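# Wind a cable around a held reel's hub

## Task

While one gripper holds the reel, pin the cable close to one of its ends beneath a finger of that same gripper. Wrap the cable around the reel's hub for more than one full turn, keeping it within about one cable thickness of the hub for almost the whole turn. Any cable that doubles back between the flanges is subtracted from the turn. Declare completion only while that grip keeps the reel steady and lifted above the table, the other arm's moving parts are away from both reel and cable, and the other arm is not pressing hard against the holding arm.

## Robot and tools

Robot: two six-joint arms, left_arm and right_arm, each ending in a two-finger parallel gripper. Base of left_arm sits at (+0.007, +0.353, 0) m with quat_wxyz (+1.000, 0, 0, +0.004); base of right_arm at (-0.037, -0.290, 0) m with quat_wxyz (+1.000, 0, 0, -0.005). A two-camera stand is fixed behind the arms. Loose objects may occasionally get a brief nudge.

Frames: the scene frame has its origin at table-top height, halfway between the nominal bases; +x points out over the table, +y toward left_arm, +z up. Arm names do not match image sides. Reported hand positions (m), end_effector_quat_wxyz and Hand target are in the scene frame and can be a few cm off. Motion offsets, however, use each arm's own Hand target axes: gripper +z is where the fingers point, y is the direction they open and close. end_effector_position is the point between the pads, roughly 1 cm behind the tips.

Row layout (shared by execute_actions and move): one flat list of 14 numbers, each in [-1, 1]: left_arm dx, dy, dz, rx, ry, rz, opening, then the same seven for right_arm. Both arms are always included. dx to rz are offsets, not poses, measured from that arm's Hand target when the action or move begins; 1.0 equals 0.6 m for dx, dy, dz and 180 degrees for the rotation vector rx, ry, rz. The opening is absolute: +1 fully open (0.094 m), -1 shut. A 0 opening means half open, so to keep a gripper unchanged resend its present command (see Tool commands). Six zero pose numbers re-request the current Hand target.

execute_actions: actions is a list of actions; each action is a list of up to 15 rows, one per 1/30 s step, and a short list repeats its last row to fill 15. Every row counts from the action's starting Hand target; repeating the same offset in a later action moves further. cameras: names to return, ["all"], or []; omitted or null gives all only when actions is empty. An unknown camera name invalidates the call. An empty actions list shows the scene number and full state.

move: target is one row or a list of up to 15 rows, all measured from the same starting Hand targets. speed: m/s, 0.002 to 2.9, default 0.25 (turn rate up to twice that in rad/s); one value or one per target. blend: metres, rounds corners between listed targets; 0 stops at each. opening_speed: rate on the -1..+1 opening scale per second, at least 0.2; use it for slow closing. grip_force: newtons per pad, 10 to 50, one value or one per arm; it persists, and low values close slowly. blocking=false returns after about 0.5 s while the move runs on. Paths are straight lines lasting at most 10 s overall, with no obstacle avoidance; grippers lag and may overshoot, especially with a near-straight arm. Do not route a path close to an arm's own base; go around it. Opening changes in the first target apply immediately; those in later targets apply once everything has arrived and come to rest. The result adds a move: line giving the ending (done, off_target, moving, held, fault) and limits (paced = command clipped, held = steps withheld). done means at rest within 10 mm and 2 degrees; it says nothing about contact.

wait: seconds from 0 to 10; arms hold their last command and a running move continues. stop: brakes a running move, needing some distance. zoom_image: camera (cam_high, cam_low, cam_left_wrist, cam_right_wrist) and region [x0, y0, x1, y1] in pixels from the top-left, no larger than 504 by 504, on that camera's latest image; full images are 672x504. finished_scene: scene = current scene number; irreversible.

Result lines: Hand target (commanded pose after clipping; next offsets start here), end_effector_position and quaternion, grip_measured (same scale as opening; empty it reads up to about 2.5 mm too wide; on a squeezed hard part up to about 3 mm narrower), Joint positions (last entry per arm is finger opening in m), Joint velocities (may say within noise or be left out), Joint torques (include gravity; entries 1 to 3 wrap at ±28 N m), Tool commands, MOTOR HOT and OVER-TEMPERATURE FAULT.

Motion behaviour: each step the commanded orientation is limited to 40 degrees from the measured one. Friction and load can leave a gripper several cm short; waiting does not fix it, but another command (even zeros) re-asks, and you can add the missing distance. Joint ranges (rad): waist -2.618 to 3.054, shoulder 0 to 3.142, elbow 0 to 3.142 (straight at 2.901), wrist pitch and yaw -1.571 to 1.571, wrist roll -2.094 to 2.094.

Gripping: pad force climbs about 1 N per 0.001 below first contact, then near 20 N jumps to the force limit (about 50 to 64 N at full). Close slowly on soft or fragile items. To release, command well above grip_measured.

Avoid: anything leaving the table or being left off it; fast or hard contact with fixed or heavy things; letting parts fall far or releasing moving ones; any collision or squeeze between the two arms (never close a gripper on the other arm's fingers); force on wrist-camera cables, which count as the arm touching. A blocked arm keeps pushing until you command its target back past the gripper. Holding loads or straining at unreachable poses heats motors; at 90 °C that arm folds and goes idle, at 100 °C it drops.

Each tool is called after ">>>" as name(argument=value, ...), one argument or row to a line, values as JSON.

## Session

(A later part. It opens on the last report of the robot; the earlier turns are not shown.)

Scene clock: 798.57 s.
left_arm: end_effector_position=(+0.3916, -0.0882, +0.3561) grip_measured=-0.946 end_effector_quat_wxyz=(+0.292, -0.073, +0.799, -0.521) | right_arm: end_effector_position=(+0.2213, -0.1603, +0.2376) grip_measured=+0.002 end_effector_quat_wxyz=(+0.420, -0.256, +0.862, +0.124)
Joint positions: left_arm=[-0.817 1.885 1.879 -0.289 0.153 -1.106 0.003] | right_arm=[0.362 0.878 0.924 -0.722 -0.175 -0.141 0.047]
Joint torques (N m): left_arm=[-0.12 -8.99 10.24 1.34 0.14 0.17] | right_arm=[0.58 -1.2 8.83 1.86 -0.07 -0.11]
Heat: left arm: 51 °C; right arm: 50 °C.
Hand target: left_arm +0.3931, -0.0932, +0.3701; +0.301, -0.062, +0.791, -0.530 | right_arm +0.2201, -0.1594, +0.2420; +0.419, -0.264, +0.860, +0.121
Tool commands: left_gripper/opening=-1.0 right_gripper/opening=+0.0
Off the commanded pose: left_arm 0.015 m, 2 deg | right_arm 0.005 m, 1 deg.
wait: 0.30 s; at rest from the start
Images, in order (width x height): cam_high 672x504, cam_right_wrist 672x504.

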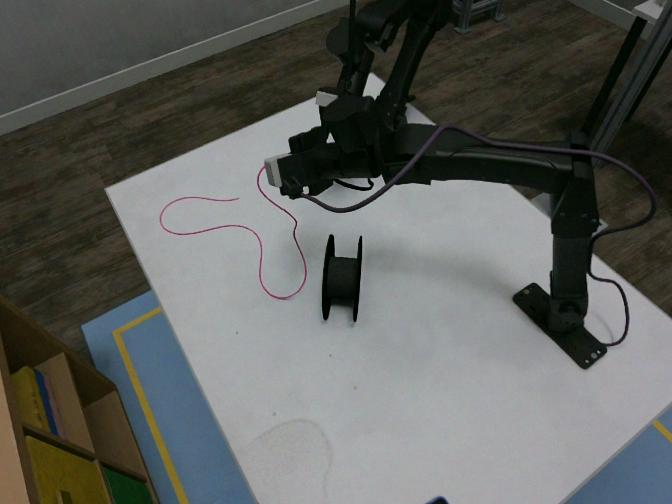

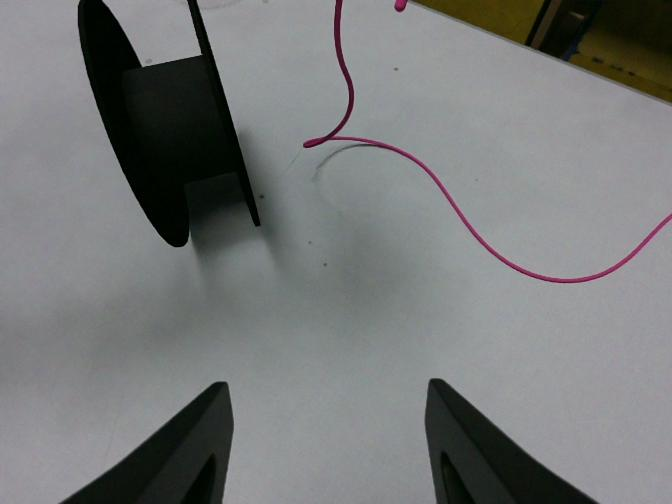

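>>> move(
  target=[-0.287,0.228,-0.255,-0.048,-0.102,-0.03,-1, 0,0,0,0,0,0,0.0],
  speed=0.2,
  cameras=["cam_high","cam_low","cam_right_wrist"],
)

Scene clock: 861.40 s.
left_arm: end_effector_position=(+0.4905, +0.1600, +0.3323) grip_measured=-0.946 end_effector_quat_wxyz=(+0.366, -0.227, +0.782, -0.450) | right_arm: end_effector_position=(+0.2213, -0.1603, +0.2376) grip_measured=+0.002 end_effector_quat_wxyz=(+0.420, -0.256, +0.862, +0.124)
Joint positions: left_arm=[-0.284 1.649 1.542 -0.244 0.31 -1.059 0.003] | right_arm=[0.362 0.878 0.924 -0.722 -0.175 -0.141 0.047]
Joint torques (N m): left_arm=[-0.2 -12.71 5.46 1.6 0.2 0.17] | right_arm=[0.55 -1.21 8.83 1.86 -0.07 -0.11]
Heat: left arm: 50 °C; right arm: 49 °C.
Hand target: left_arm +0.4803, +0.1599, +0.3604; +0.392, -0.205, +0.766, -0.466 | right_arm +0.2201, -0.1594, +0.2420; +0.419, -0.264, +0.860, +0.121
Off the commanded pose: left_arm 0.030 m, 5 deg | right_arm 0.005 m, 1 deg.
move: off_target (left_arm)
Images, in order (width x height): cam_high 672x504, cam_low 672x504, cam_right_wrist 672x504.

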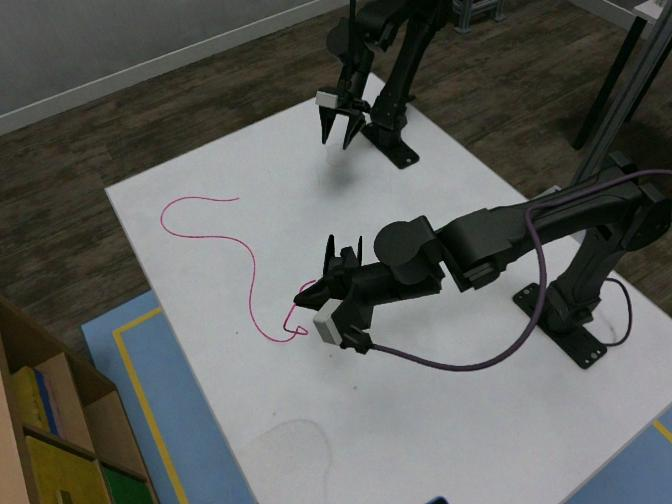

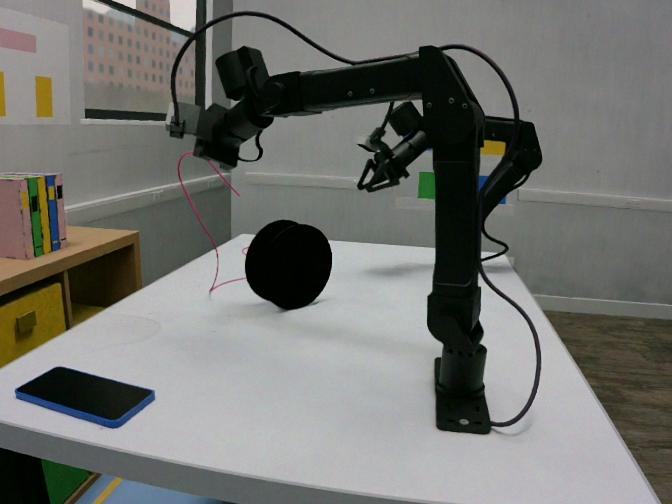

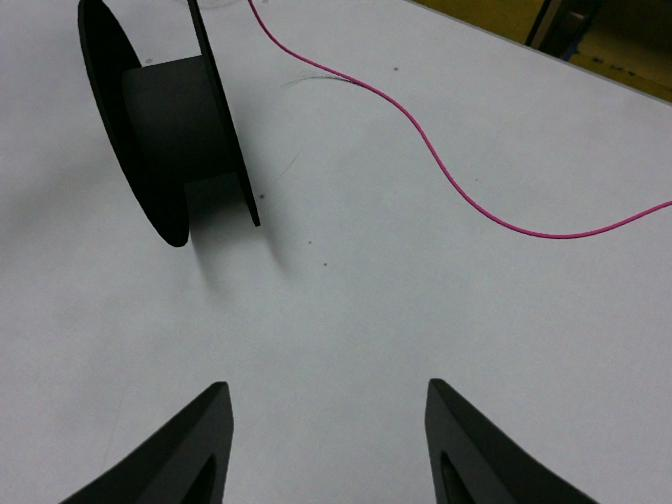

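>>> move(
  target=[0,0,0,0,0,0,-1, -0.0748,0.096,0.269,-0.0992,-0.1265,-0.0495,0.0],
  speed=0.15,
  cameras=["cam_high","cam_low","cam_right_wrist"],
)

Scene clock: 874.53 s.
left_arm: end_effector_position=(+0.4905, +0.1599, +0.3324) grip_measured=-0.946 end_effector_quat_wxyz=(+0.366, -0.227, +0.782, -0.450) | right_arm: end_effector_position=(+0.3187, -0.0298, +0.1835) grip_measured=+0.002 end_effector_quat_wxyz=(+0.547, -0.357, +0.710, +0.264)
Joint positions: left_arm=[-0.284 1.649 1.542 -0.244 0.31 -1.059 0.003] | right_arm=[0.461 1.472 0.69 0.486 -0.447 -0.146 0.047]
Joint torques (N m): left_arm=[-0.2 -12.71 5.46 1.6 0.2 0.17] | right_arm=[0.49 -4.98 6.12 2.48 -0.18 -0.02]
Heat: left arm: 51 °C; right arm: 49 °C.
Hand target: left_arm +0.4803, +0.1599, +0.3604; +0.392, -0.205, +0.766, -0.466 | right_arm +0.3170, -0.0263, +0.1763; +0.542, -0.362, +0.709, +0.269
Off the commanded pose: left_arm 0.030 m, 5 deg | right_arm 0.008 m, 1 deg.
move: off_target (left_arm)
Images, in order (width x height): cam_high 672x504, cam_low 672x504, cam_right_wrist 672x504.

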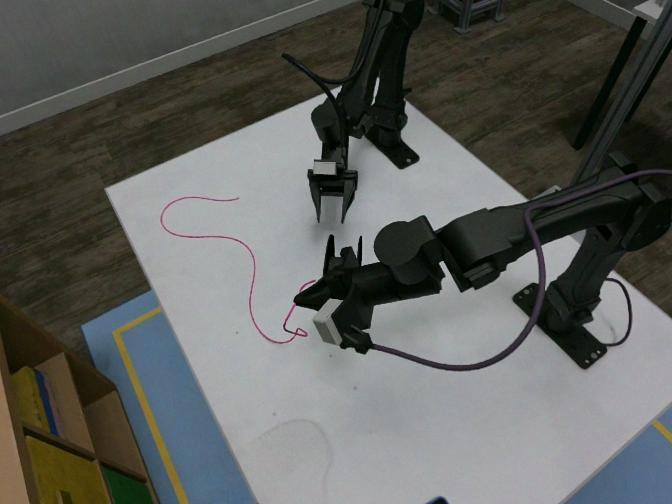

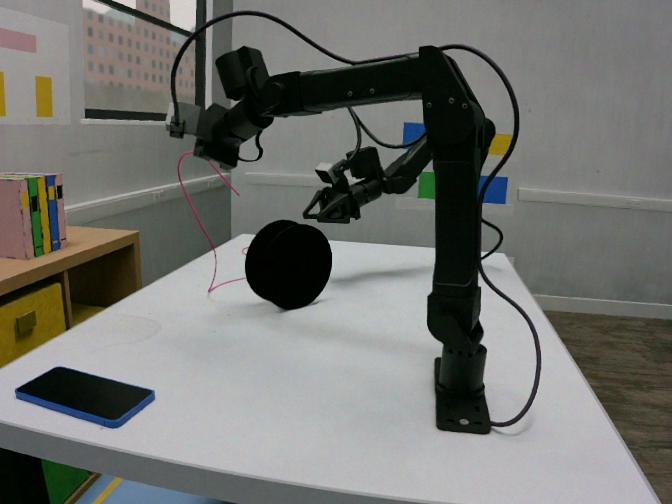

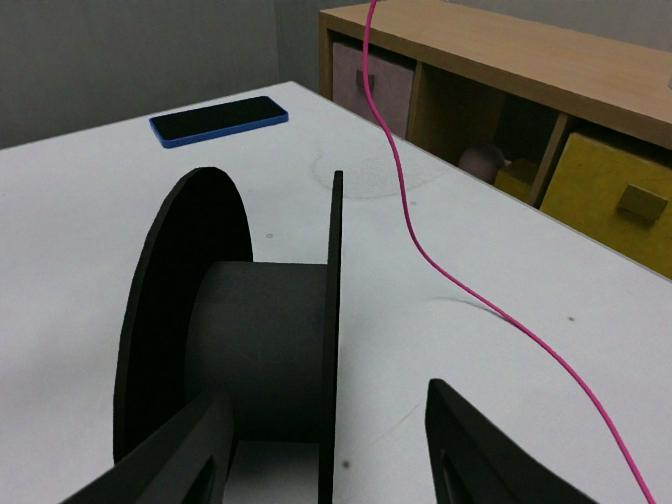

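>>> move(
  target=[0,0,0,0,0,0,-1, 0.0238,0,0.0945,0,0,0,0.0],
  speed=0.06,
  cameras=["cam_low","cam_right_wrist"],
)

Scene clock: 885.37 s.
left_arm: end_effector_position=(+0.4905, +0.1599, +0.3324) grip_measured=-0.946 end_effector_quat_wxyz=(+0.366, -0.227, +0.782, -0.450) | right_arm: end_effector_position=(+0.3418, +0.0096, +0.1462) grip_measured=+0.002 end_effector_quat_wxyz=(+0.538, -0.366, +0.711, +0.267)
Joint positions: left_arm=[-0.284 1.649 1.542 -0.244 0.31 -1.059 0.003] | right_arm=[0.532 1.716 0.779 0.628 -0.397 -0.138 0.047]
Joint torques (N m): left_arm=[-0.18 -12.72 5.46 1.6 0.21 0.18] | right_arm=[0.44 -6.43 7.99 2.54 -0.05 0.11]
Heat: left arm: 51 °C; right arm: 50 °C.
Hand target: left_arm +0.4803, +0.1599, +0.3604; +0.392, -0.205, +0.766, -0.466 | right_arm +0.3475, +0.0143, +0.1475; +0.542, -0.362, +0.709, +0.269
Off the commanded pose: left_arm 0.030 m, 5 deg | right_arm 0.007 m, 1 deg.
move: off_target (left_arm)
Images, in order (width x height): cam_low 672x504, cam_right_wrist 672x504.

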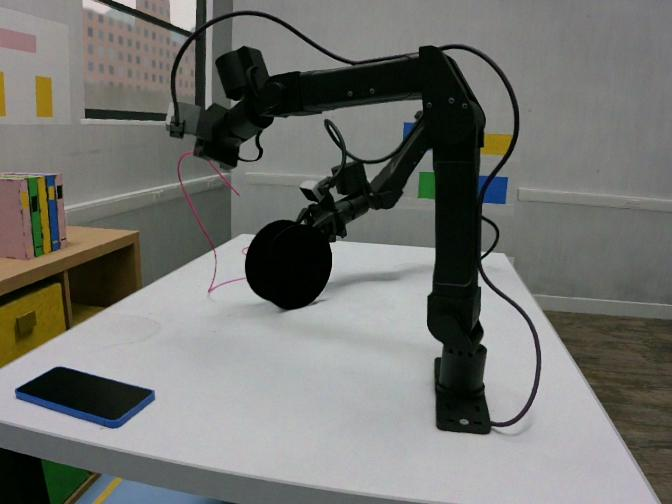

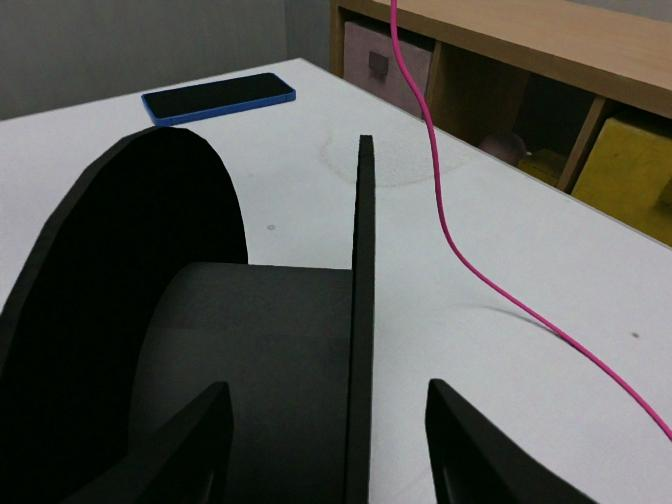

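>>> move(
  target=[
    [0,0,0,0,0,0,-1, 0,-0.012,0,0,0,0,0.0],
    [0,0,0,0,0,0,-1, 0,-0.012,0,0,0,0,-1],
  ],
  speed=0.05,
  opening_speed=0.4,
  cameras=["cam_low","cam_right_wrist"],
)

Scene clock: 893.83 s.
left_arm: end_effector_position=(+0.4905, +0.1599, +0.3324) grip_measured=-0.946 end_effector_quat_wxyz=(+0.366, -0.227, +0.782, -0.450) | right_arm: end_effector_position=(+0.3465, +0.0085, +0.1482) grip_measured=-0.898 end_effector_quat_wxyz=(+0.540, -0.364, +0.710, +0.267)
Joint positions: left_arm=[-0.284 1.649 1.542 -0.244 0.31 -1.059 0.003] | right_arm=[0.523 1.724 0.792 0.63 -0.404 -0.136 0.005]
Joint torques (N m): left_arm=[-0.18 -12.71 5.48 1.6 0.2 0.17] | right_arm=[-0.47 -6.49 7.98 2.45 -0.16 0.04]
Heat: left arm: 51 °C; right arm: 51 °C.
Hand target: left_arm +0.4803, +0.1599, +0.3604; +0.392, -0.205, +0.766, -0.466 | right_arm +0.3533, +0.0100, +0.1475; +0.542, -0.362, +0.709, +0.269
Off the commanded pose: left_arm 0.030 m, 5 deg | right_arm 0.007 m, 0 deg.
move: off_target (left_arm)
Images, in order (width x height): cam_low 672x504, cam_right_wrist 672x504.

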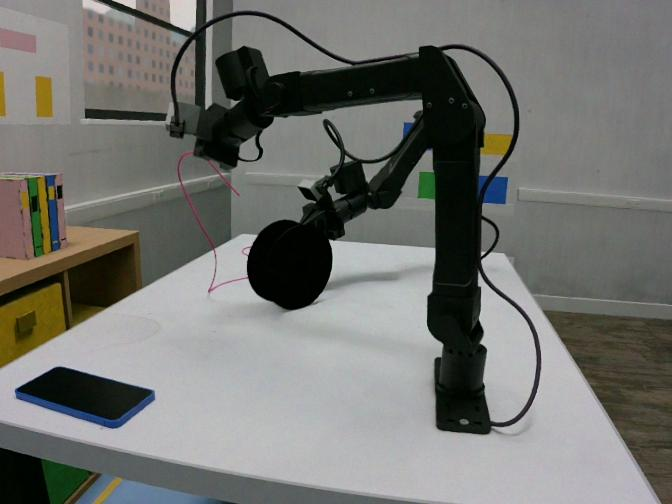

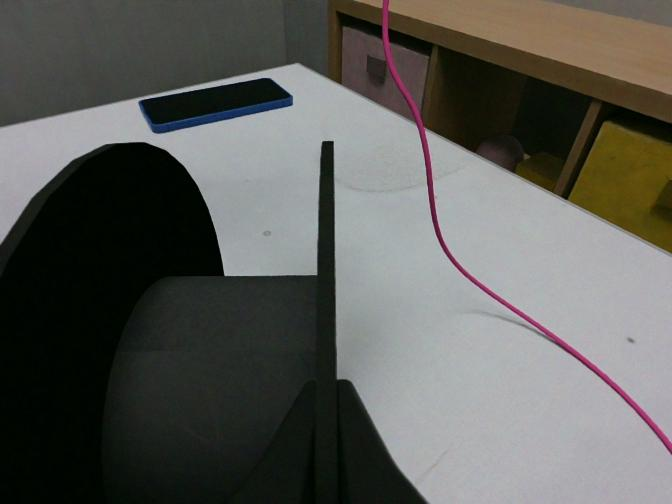

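>>> move(
  target=[0.2555,-0.0787,0.054,0,0,0,-1, 0,0,0,0,0,0,-1],
  speed=0.12,
  cameras=["cam_high","cam_low","cam_right_wrist"],
)

Scene clock: 913.53 s.
left_arm: end_effector_position=(+0.4064, +0.0140, +0.3255) grip_measured=-0.946 end_effector_quat_wxyz=(+0.381, -0.200, +0.776, -0.461) | right_arm: end_effector_position=(+0.3465, +0.0085, +0.1482) grip_measured=-0.898 end_effector_quat_wxyz=(+0.540, -0.364, +0.710, +0.267)
Joint positions: left_arm=[-0.752 1.619 1.437 -0.108 -0.112 -1.165 0.003] | right_arm=[0.523 1.724 0.792 0.63 -0.404 -0.136 0.005]
Joint torques (N m): left_arm=[0.09 -7.84 6.06 1.63 -0.17 0] | right_arm=[-0.47 -6.48 8.01 2.44 -0.16 0.05]
Heat: left arm: 52 °C; right arm: 52 °C.
Hand target: left_arm +0.4103, +0.0151, +0.3303; +0.392, -0.205, +0.766, -0.466 | right_arm +0.3533, +0.0100, +0.1475; +0.542, -0.362, +0.709, +0.269
Off the commanded pose: left_arm 0.006 m, 2 deg | right_arm 0.007 m, 0 deg.
move: done
Images, in order (width x height): cam_high 672x504, cam_low 672x504, cam_right_wrist 672x504.

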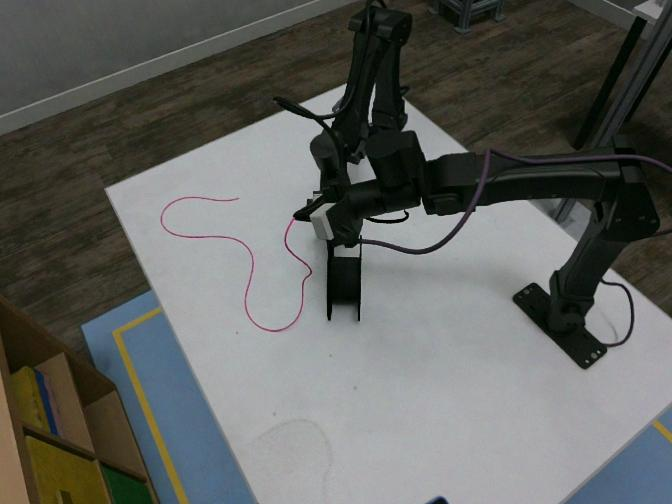

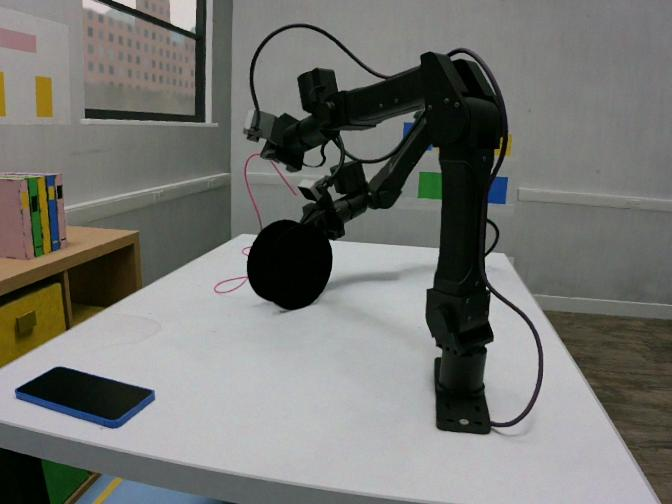

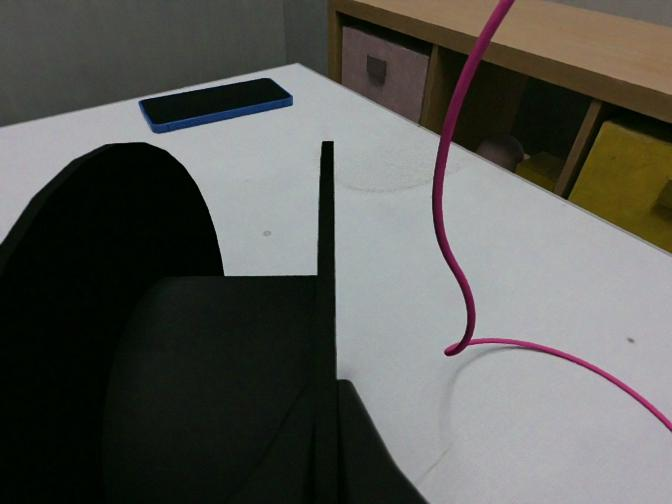

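>>> move(
  target=[0.048,0.102,0.03,0,0,0,-1, 0,0,0,0,0,0,-1],
  speed=0.1,
  cameras=["cam_low","cam_right_wrist"],
)

Scene clock: 920.40 s.
left_arm: end_effector_position=(+0.4059, +0.0146, +0.2629) grip_measured=-0.946 end_effector_quat_wxyz=(+0.384, -0.200, +0.772, -0.466) | right_arm: end_effector_position=(+0.3465, +0.0085, +0.1482) grip_measured=-0.898 end_effector_quat_wxyz=(+0.540, -0.364, +0.710, +0.267)
Joint positions: left_arm=[-0.752 1.63 1.185 0.169 -0.112 -1.166 0.003] | right_arm=[0.523 1.724 0.792 0.63 -0.404 -0.136 0.005]
Joint torques (N m): left_arm=[0.09 -6.93 5.7 1.62 -0.18 0.02] | right_arm=[-0.44 -6.5 7.99 2.44 -0.15 0.03]
Heat: left arm: 52 °C; right arm: 53 °C.
Hand target: left_arm +0.4102, +0.0151, +0.2603; +0.392, -0.205, +0.766, -0.466 | right_arm +0.3533, +0.0100, +0.1475; +0.542, -0.362, +0.709, +0.269
Off the commanded pose: left_arm 0.005 m, 1 deg | right_arm 0.007 m, 0 deg.
move: done
Images, in order (width x height): cam_low 672x504, cam_right_wrist 672x504.

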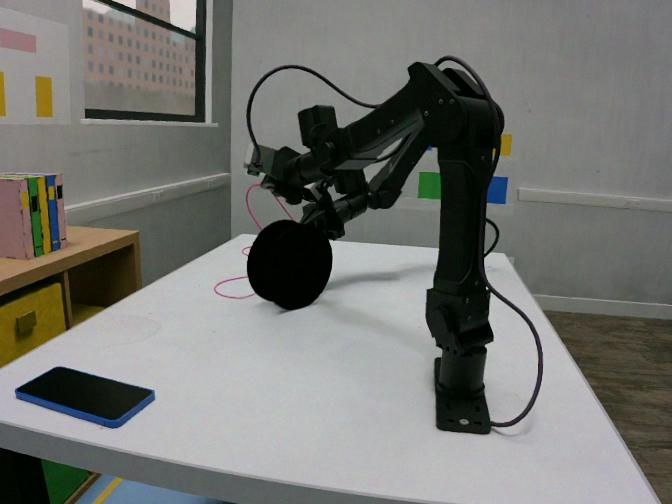

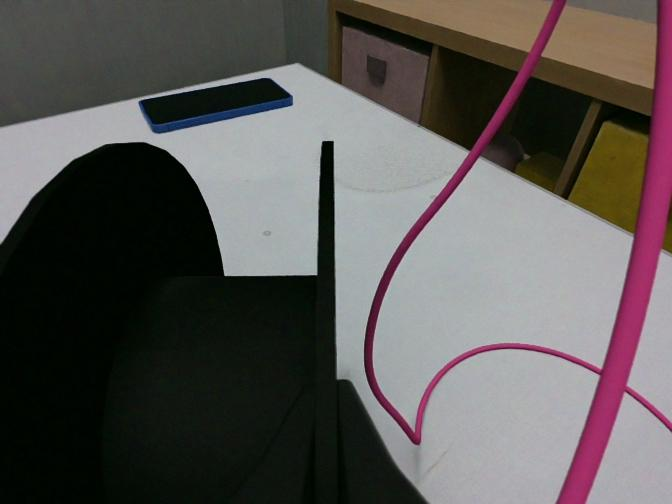

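>>> move(
  target=[-0.0587,0.1145,-0.024,0,0,0,-1, 0,0,0,0,0,0,-1],
  speed=0.08,
  cameras=["cam_low","cam_right_wrist"],
)

Scene clock: 933.13 s.
left_arm: end_effector_position=(+0.4259, +0.0780, +0.1939) grip_measured=-0.946 end_effector_quat_wxyz=(+0.371, -0.218, +0.784, -0.448) | right_arm: end_effector_position=(+0.3465, +0.0085, +0.1482) grip_measured=-0.898 end_effector_quat_wxyz=(+0.540, -0.364, +0.710, +0.267)
Joint positions: left_arm=[-0.578 1.63 0.951 0.35 0.035 -1.138 0.003] | right_arm=[0.523 1.724 0.792 0.63 -0.404 -0.136 0.005]
Joint torques (N m): left_arm=[0.32 -11.41 5.23 1.59 0.09 0.19] | right_arm=[-0.47 -6.5 7.97 2.45 -0.15 0.04]
Heat: left arm: 54 °C; right arm: 53 °C.
Hand target: left_arm +0.4237, +0.0801, +0.2184; +0.392, -0.205, +0.766, -0.466 | right_arm +0.3533, +0.0100, +0.1475; +0.542, -0.362, +0.709, +0.269
Off the commanded pose: left_arm 0.025 m, 4 deg | right_arm 0.007 m, 0 deg.
move: off_target (left_arm)
Images, in order (width x height): cam_low 672x504, cam_right_wrist 672x504.

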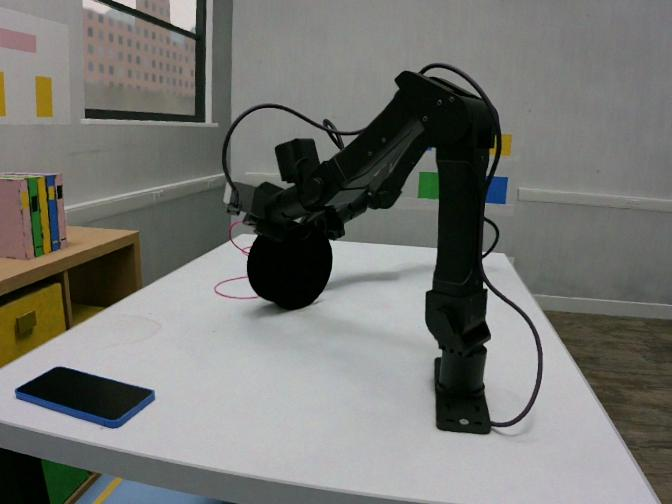

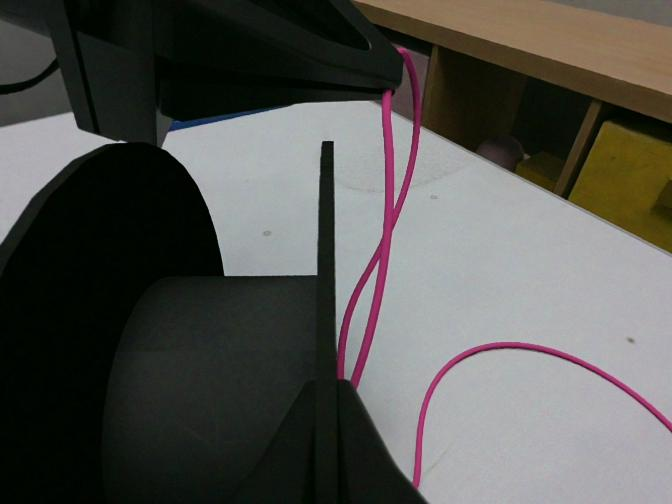

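>>> move(
  target=[-0.007,-0.0146,-0.0043,0,0,0,-1, 0,0,0,0,0,0,-1],
  speed=0.05,
  cameras=["cam_low","cam_right_wrist"],
)

Scene clock: 945.53 s.
left_arm: end_effector_position=(+0.4244, +0.0788, +0.1988) grip_measured=-0.946 end_effector_quat_wxyz=(+0.373, -0.217, +0.782, -0.450) | right_arm: end_effector_position=(+0.3465, +0.0085, +0.1482) grip_measured=-0.898 end_effector_quat_wxyz=(+0.540, -0.364, +0.710, +0.267)
Joint positions: left_arm=[-0.578 1.616 0.951 0.343 0.035 -1.138 0.003] | right_arm=[0.523 1.724 0.792 0.63 -0.404 -0.136 0.005]
Joint torques (N m): left_arm=[0.34 -11.56 7.34 1.33 0.1 0.19] | right_arm=[-0.51 -6.46 8.01 2.44 -0.16 0.04]
Heat: left arm: 55 °C; right arm: 53 °C.
Hand target: left_arm +0.4237, +0.0801, +0.2287; +0.392, -0.205, +0.766, -0.466 | right_arm +0.3533, +0.0100, +0.1475; +0.542, -0.362, +0.709, +0.269
Off the commanded pose: left_arm 0.030 m, 4 deg | right_arm 0.007 m, 0 deg.
move: off_target (left_arm)
Images, in order (width x height): cam_low 672x504, cam_right_wrist 672x504.

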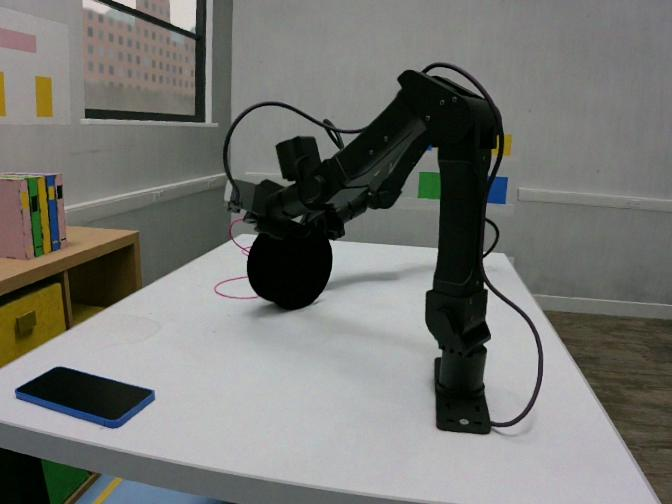

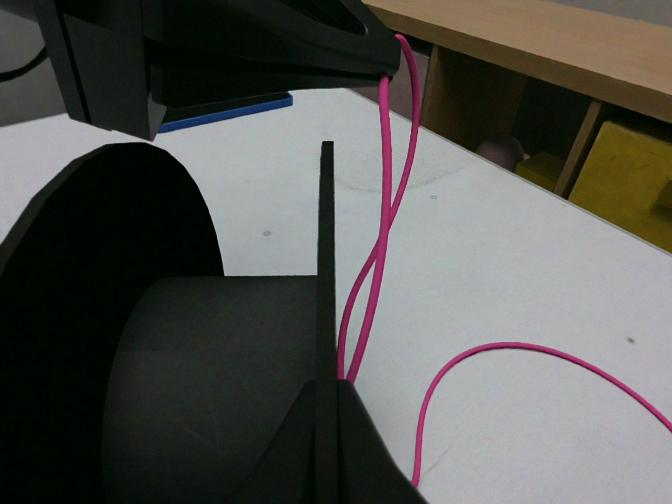

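>>> move(
  target=[0,0,0,0,0,0,-1, 0,0,0,0,0,0,-0.15],
  opening_speed=0.4,
  cameras=["cam_low","cam_right_wrist"],
)

Scene clock: 963.20 s.
left_arm: end_effector_position=(+0.4244, +0.0788, +0.1987) grip_measured=-0.946 end_effector_quat_wxyz=(+0.373, -0.217, +0.782, -0.450) | right_arm: end_effector_position=(+0.3464, +0.0085, +0.1483) grip_measured=-0.152 end_effector_quat_wxyz=(+0.540, -0.364, +0.710, +0.267)
Joint positions: left_arm=[-0.578 1.616 0.951 0.342 0.035 -1.138 0.003] | right_arm=[0.523 1.724 0.792 0.63 -0.404 -0.136 0.04]
Joint torques (N m): left_arm=[0.34 -11.56 7.32 1.33 0.11 0.18] | right_arm=[-0.46 -6.48 7.99 2.46 -0.16 0.04]
Heat: left arm: 53 °C; right arm: 54 °C.
Hand target: left_arm +0.4238, +0.0801, +0.2287; +0.392, -0.205, +0.766, -0.466 | right_arm +0.3533, +0.0100, +0.1475; +0.542, -0.362, +0.709, +0.269
Off the commanded pose: left_arm 0.030 m, 4 deg | right_arm 0.007 m, 0 deg.
move: off_target (left_arm)
Images, in order (width x height): cam_low 672x504, cam_right_wrist 672x504.

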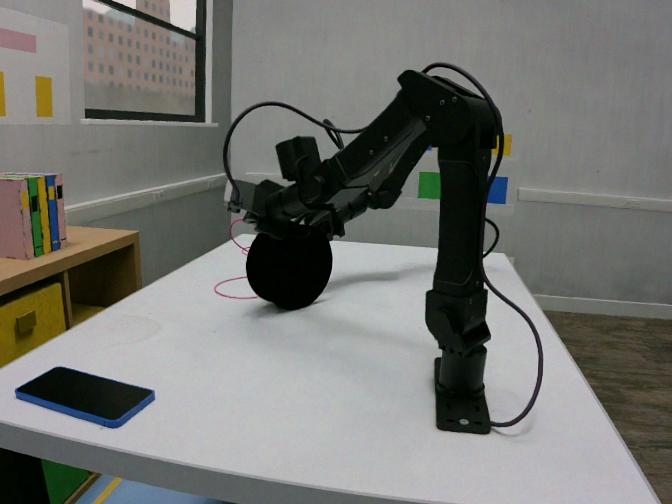

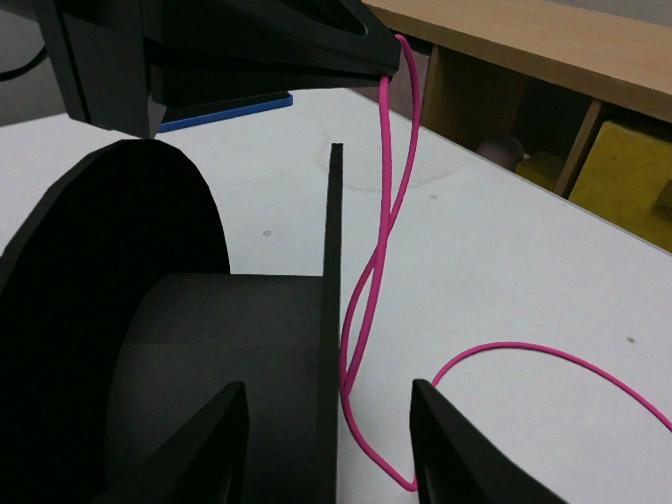

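>>> move(
  target=[0,0,0,0,0,0,-1, -0.027,0,0.052,0,0,0,-0.15],
  speed=0.05,
  cameras=["cam_low","cam_right_wrist"],
)

Scene clock: 972.20 s.
left_arm: end_effector_position=(+0.4244, +0.0788, +0.1987) grip_measured=-0.946 end_effector_quat_wxyz=(+0.373, -0.217, +0.782, -0.450) | right_arm: end_effector_position=(+0.3698, +0.0338, +0.1645) grip_measured=-0.152 end_effector_quat_wxyz=(+0.554, -0.366, +0.699, +0.267)
Joint positions: left_arm=[-0.578 1.616 0.951 0.342 0.035 -1.138 0.003] | right_arm=[0.552 1.805 0.936 0.604 -0.378 -0.132 0.04]
Joint torques (N m): left_arm=[0.32 -11.56 7.32 1.33 0.11 0.19] | right_arm=[0.44 -7.21 8.25 2.15 -0.01 0.12]
Heat: left arm: 53 °C; right arm: 54 °C.
Hand target: left_arm +0.4238, +0.0801, +0.2287; +0.392, -0.205, +0.766, -0.466 | right_arm +0.3737, +0.0378, +0.1548; +0.542, -0.362, +0.709, +0.269
Off the commanded pose: left_arm 0.030 m, 4 deg | right_arm 0.011 m, 2 deg.
move: off_target (left_arm, right_arm)
Images, in order (width x height): cam_low 672x504, cam_right_wrist 672x504.

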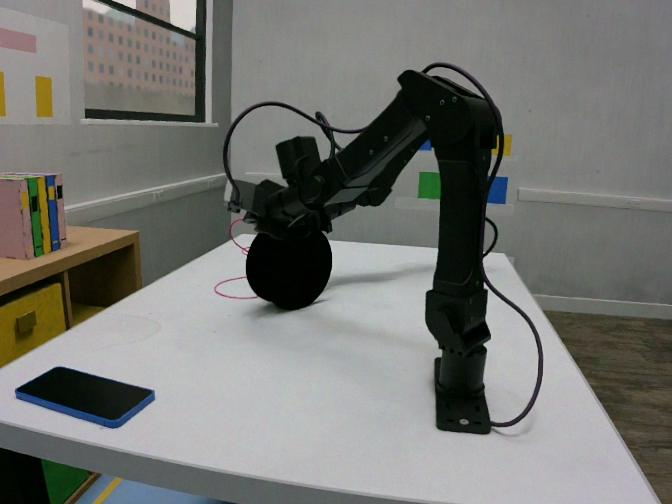

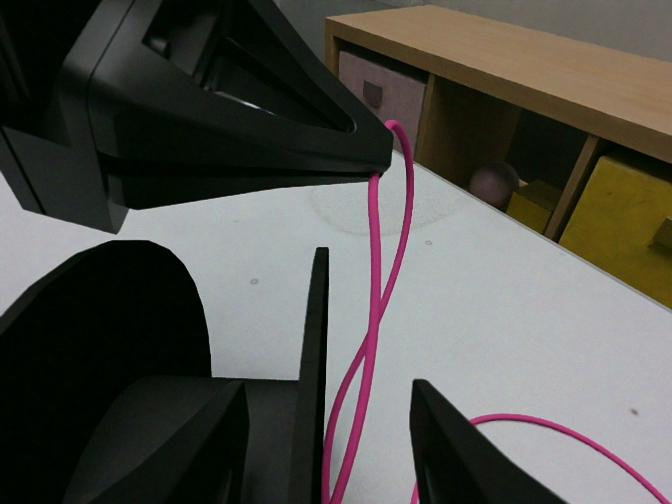

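>>> move(
  target=[0.0227,-0.0105,-0.001,0,0,0,-1, 0.01,0,0.003,0,0,0,-0.15],
  speed=0.05,
  cameras=["cam_low","cam_right_wrist"],
)

Scene clock: 987.37 s.
left_arm: end_effector_position=(+0.4157, +0.0660, +0.1986) grip_measured=-0.946 end_effector_quat_wxyz=(+0.370, -0.208, +0.785, -0.451) | right_arm: end_effector_position=(+0.3704, +0.0341, +0.1561) grip_measured=-0.152 end_effector_quat_wxyz=(+0.547, -0.366, +0.704, +0.267)
Joint positions: left_arm=[-0.617 1.616 0.951 0.342 0.014 -1.138 0.003] | right_arm=[0.552 1.822 0.936 0.604 -0.377 -0.132 0.04]
Joint torques (N m): left_arm=[-0.25 -11.86 7.08 1.33 -0.13 0.07] | right_arm=[0.44 -7.34 7.54 2.42 -0.02 0.12]
Heat: left arm: 52 °C; right arm: 53 °C.
Hand target: left_arm +0.4147, +0.0683, +0.2287; +0.392, -0.205, +0.766, -0.466 | right_arm +0.3738, +0.0379, +0.1487; +0.542, -0.362, +0.709, +0.269
Off the commanded pose: left_arm 0.030 m, 4 deg | right_arm 0.009 m, 1 deg.
move: off_target (left_arm)
Images, in order (width x height): cam_low 672x504, cam_right_wrist 672x504.

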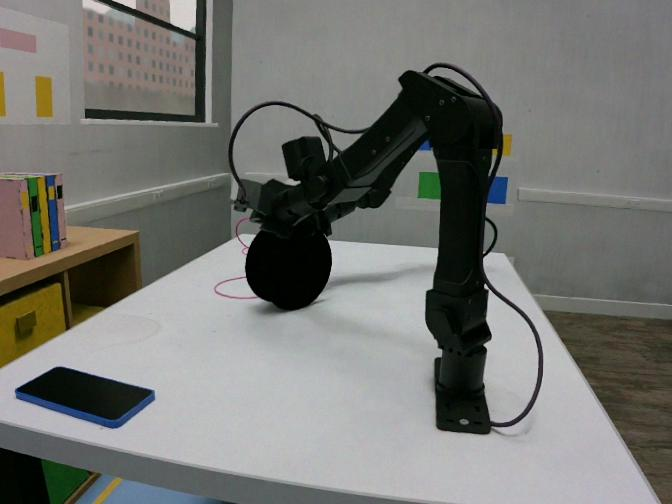

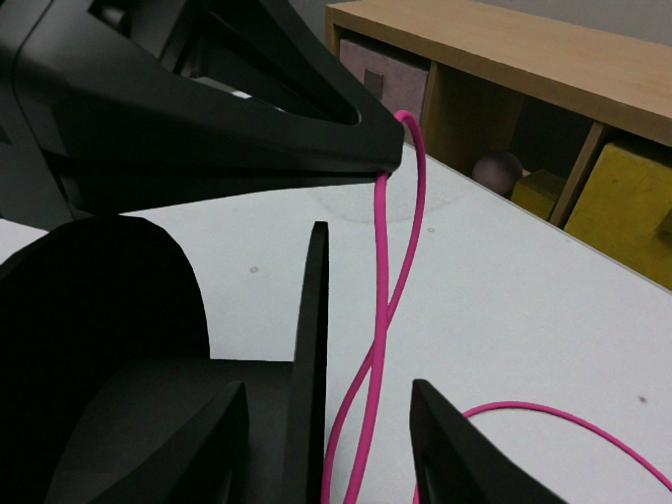

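>>> move(
  target=[0,0,0,0,0,0,-1, 0,0.007,0,0,0,0,-1],
  speed=0.03,
  opening_speed=0.35,
  cameras=["cam_low","cam_right_wrist"],
)

Scene clock: 994.30 s.
left_arm: end_effector_position=(+0.4155, +0.0663, +0.1992) grip_measured=-0.946 end_effector_quat_wxyz=(+0.371, -0.208, +0.784, -0.451) | right_arm: end_effector_position=(+0.3690, +0.0371, +0.1567) grip_measured=-0.898 end_effector_quat_wxyz=(+0.547, -0.362, +0.705, +0.269)
Joint positions: left_arm=[-0.617 1.614 0.951 0.34 0.013 -1.138 0.003] | right_arm=[0.562 1.822 0.936 0.607 -0.365 -0.119 0.005]
Joint torques (N m): left_arm=[-0.27 -11.66 7.09 1.35 -0.14 0.07] | right_arm=[0.51 -7.69 6.91 2.42 -0.04 0.04]
Heat: left arm: 52 °C; right arm: 53 °C.
Hand target: left_arm +0.4147, +0.0683, +0.2287; +0.392, -0.205, +0.766, -0.466 | right_arm +0.3704, +0.0404, +0.1486; +0.542, -0.362, +0.709, +0.269
Off the commanded pose: left_arm 0.030 m, 4 deg | right_arm 0.009 m, 1 deg.
move: off_target (left_arm)
Images, in order (width x height): cam_low 672x504, cam_right_wrist 672x504.

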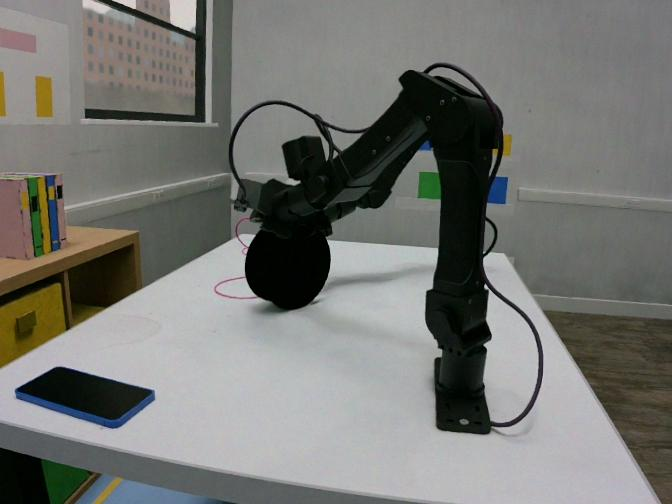

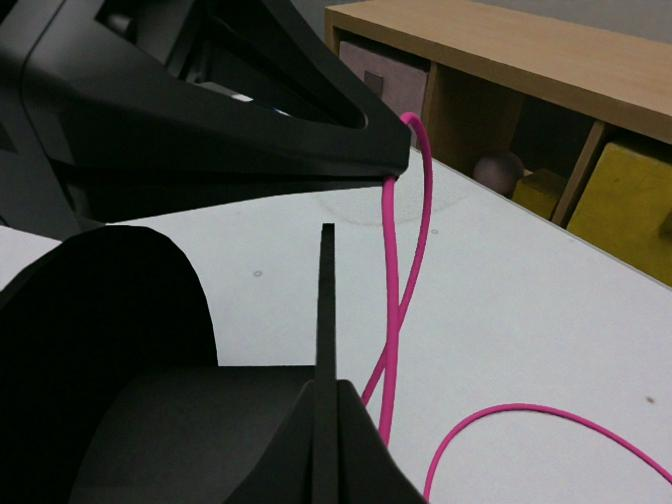

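>>> move(
  target=[0,0,0,0,0,0,-1, 0,0,0,0,0,0,-0.1],
  opening_speed=0.4,
)

>>> move(
  target=[0.045,-0.021,-0.002,0,0,0,-1, 0,0.0,0,0,0,0,-0.1],
  speed=0.05,
  cameras=["cam_low","cam_right_wrist"],
)

Scene clock: 1006.97 s.
left_arm: end_effector_position=(+0.4155, +0.0663, +0.1992) grip_measured=-0.946 end_effector_quat_wxyz=(+0.371, -0.208, +0.784, -0.451) | right_arm: end_effector_position=(+0.3692, +0.0369, +0.1567) grip_measured=-0.102 end_effector_quat_wxyz=(+0.547, -0.361, +0.706, +0.268)
Joint positions: left_arm=[-0.617 1.614 0.951 0.34 0.013 -1.138 0.003] | right_arm=[0.562 1.822 0.936 0.607 -0.363 -0.119 0.042]
Joint torques (N m): left_arm=[-0.25 -11.64 7.06 1.34 -0.14 0.07] | right_arm=[0.53 -7.69 6.91 2.42 -0.07 0.03]
Heat: left arm: 51 °C; right arm: 54 °C.
Hand target: left_arm +0.4147, +0.0683, +0.2287; +0.392, -0.205, +0.766, -0.466 | right_arm +0.3704, +0.0404, +0.1486; +0.542, -0.362, +0.709, +0.269
Off the commanded pose: left_arm 0.030 m, 4 deg | right_arm 0.009 m, 1 deg.
move: off_target (left_arm)

Scene clock: 1008.10 s.
left_arm: end_effector_position=(+0.3971, +0.0428, +0.2016) grip_measured=-0.947 end_effector_quat_wxyz=(+0.374, -0.204, +0.784, -0.451) | right_arm: end_effector_position=(+0.3692, +0.0369, +0.1567) grip_measured=-0.102 end_effector_quat_wxyz=(+0.547, -0.361, +0.706, +0.268)
Joint positions: left_arm=[-0.709 1.61 0.951 0.34 -0.074 -1.158 0.003] | right_arm=[0.562 1.822 0.936 0.607 -0.363 -0.119 0.042]
Joint torques (N m): left_arm=[-0.35 -11.17 7.24 1.32 -0.2 0.05] | right_arm=[0.53 -7.66 6.91 2.43 -0.06 0.03]
Heat: left arm: 51 °C; right arm: 54 °C.
Hand target: left_arm +0.3967, +0.0445, +0.2290; +0.392, -0.205, +0.766, -0.466 | right_arm +0.3704, +0.0404, +0.1486; +0.542, -0.362, +0.709, +0.269
Off the commanded pose: left_arm 0.027 m, 3 deg | right_arm 0.009 m, 1 deg.
move: off_target (left_arm)
Images, in order (width x height): cam_low 672x504, cam_right_wrist 672x504.

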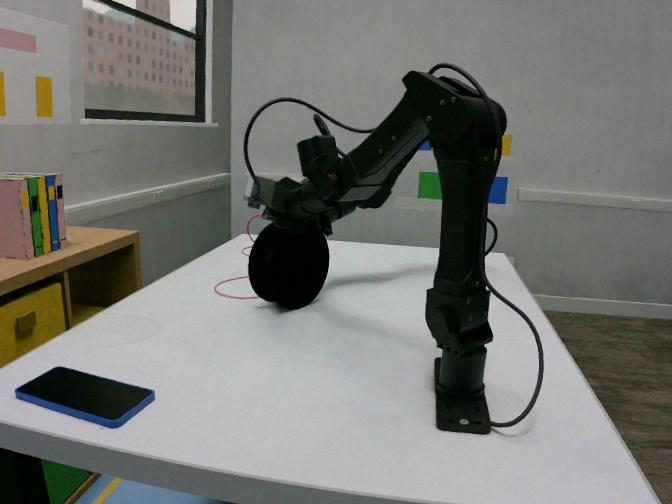

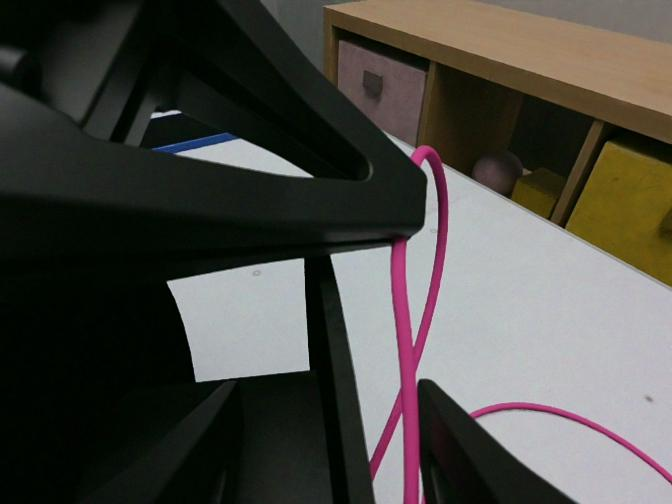

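>>> move(
  target=[-0.0094,-0.0194,-0.016,0,0,0,-1, 0,-0.004,0,0,0,0,0.1],
  speed=0.05,
  cameras=["cam_low","cam_right_wrist"],
)

Scene clock: 1022.90 s.
left_arm: end_effector_position=(+0.3907, +0.0487, +0.2070) grip_measured=-0.947 end_effector_quat_wxyz=(+0.370, -0.206, +0.789, -0.444) | right_arm: end_effector_position=(+0.3692, +0.0369, +0.1567) grip_measured=+0.098 end_effector_quat_wxyz=(+0.547, -0.361, +0.706, +0.268)
Joint positions: left_arm=[-0.709 1.567 0.951 0.277 -0.076 -1.158 0.003] | right_arm=[0.562 1.822 0.936 0.607 -0.363 -0.119 0.052]
Joint torques (N m): left_arm=[-0.46 -11.02 8.96 1.3 -0.18 0.02] | right_arm=[-0.03 -7.5 7.24 2.4 -0.13 0.01]
Heat: left arm: 51 °C; right arm: 54 °C.
Hand target: left_arm +0.3919, +0.0479, +0.2438; +0.392, -0.205, +0.766, -0.466 | right_arm +0.3723, +0.0390, +0.1486; +0.542, -0.362, +0.709, +0.269
Off the commanded pose: left_arm 0.037 m, 4 deg | right_arm 0.009 m, 1 deg.
move: off_target (left_arm)
Images, in order (width x height): cam_low 672x504, cam_right_wrist 672x504.

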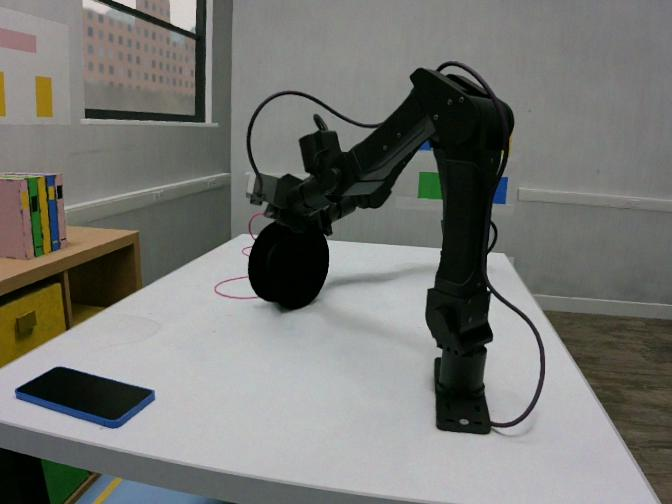

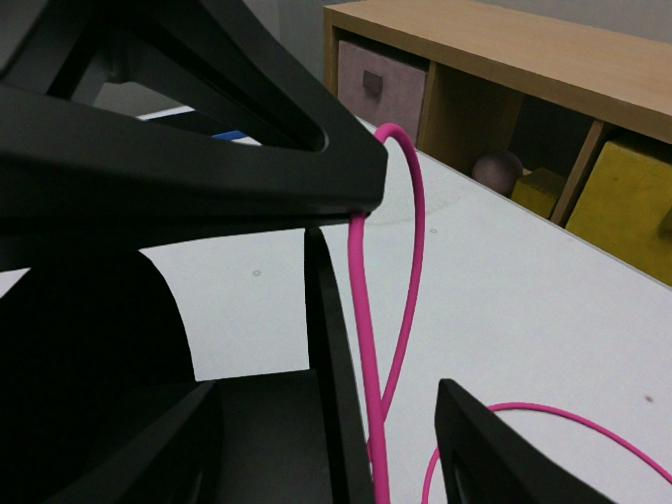

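>>> move(
  target=[0,0,0,0,0,0,-1, 0,0,0,0,0,0,-1],
  opening_speed=0.35,
  cameras=["cam_low","cam_right_wrist"],
)

Scene clock: 1034.67 s.
left_arm: end_effector_position=(+0.3907, +0.0491, +0.2065) grip_measured=-0.947 end_effector_quat_wxyz=(+0.370, -0.206, +0.790, -0.443) | right_arm: end_effector_position=(+0.3689, +0.0373, +0.1571) grip_measured=-0.839 end_effector_quat_wxyz=(+0.547, -0.361, +0.705, +0.270)
Joint positions: left_arm=[-0.709 1.567 0.951 0.275 -0.078 -1.158 0.003] | right_arm=[0.562 1.822 0.936 0.609 -0.366 -0.116 0.008]
Joint torques (N m): left_arm=[-0.46 -11.06 8.95 1.32 -0.16 0.02] | right_arm=[-0.05 -7.49 7.27 2.39 -0.09 -0.01]
Heat: left arm: 52 °C; right arm: 54 °C.
Hand target: left_arm +0.3919, +0.0479, +0.2439; +0.392, -0.205, +0.766, -0.466 | right_arm +0.3723, +0.0390, +0.1486; +0.542, -0.362, +0.709, +0.269
Off the commanded pose: left_arm 0.037 m, 5 deg | right_arm 0.009 m, 1 deg.
move: off_target (left_arm)
Images, in order (width x height): cam_low 672x504, cam_right_wrist 672x504.

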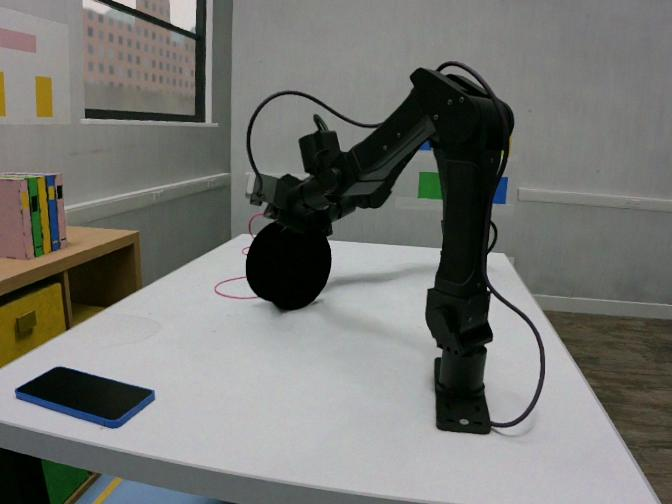

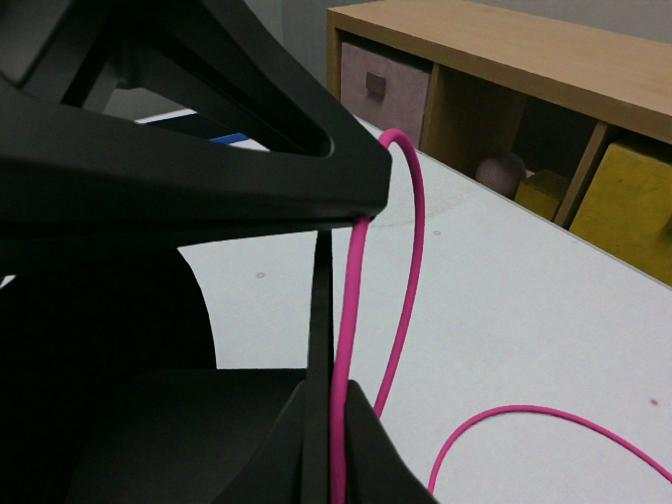

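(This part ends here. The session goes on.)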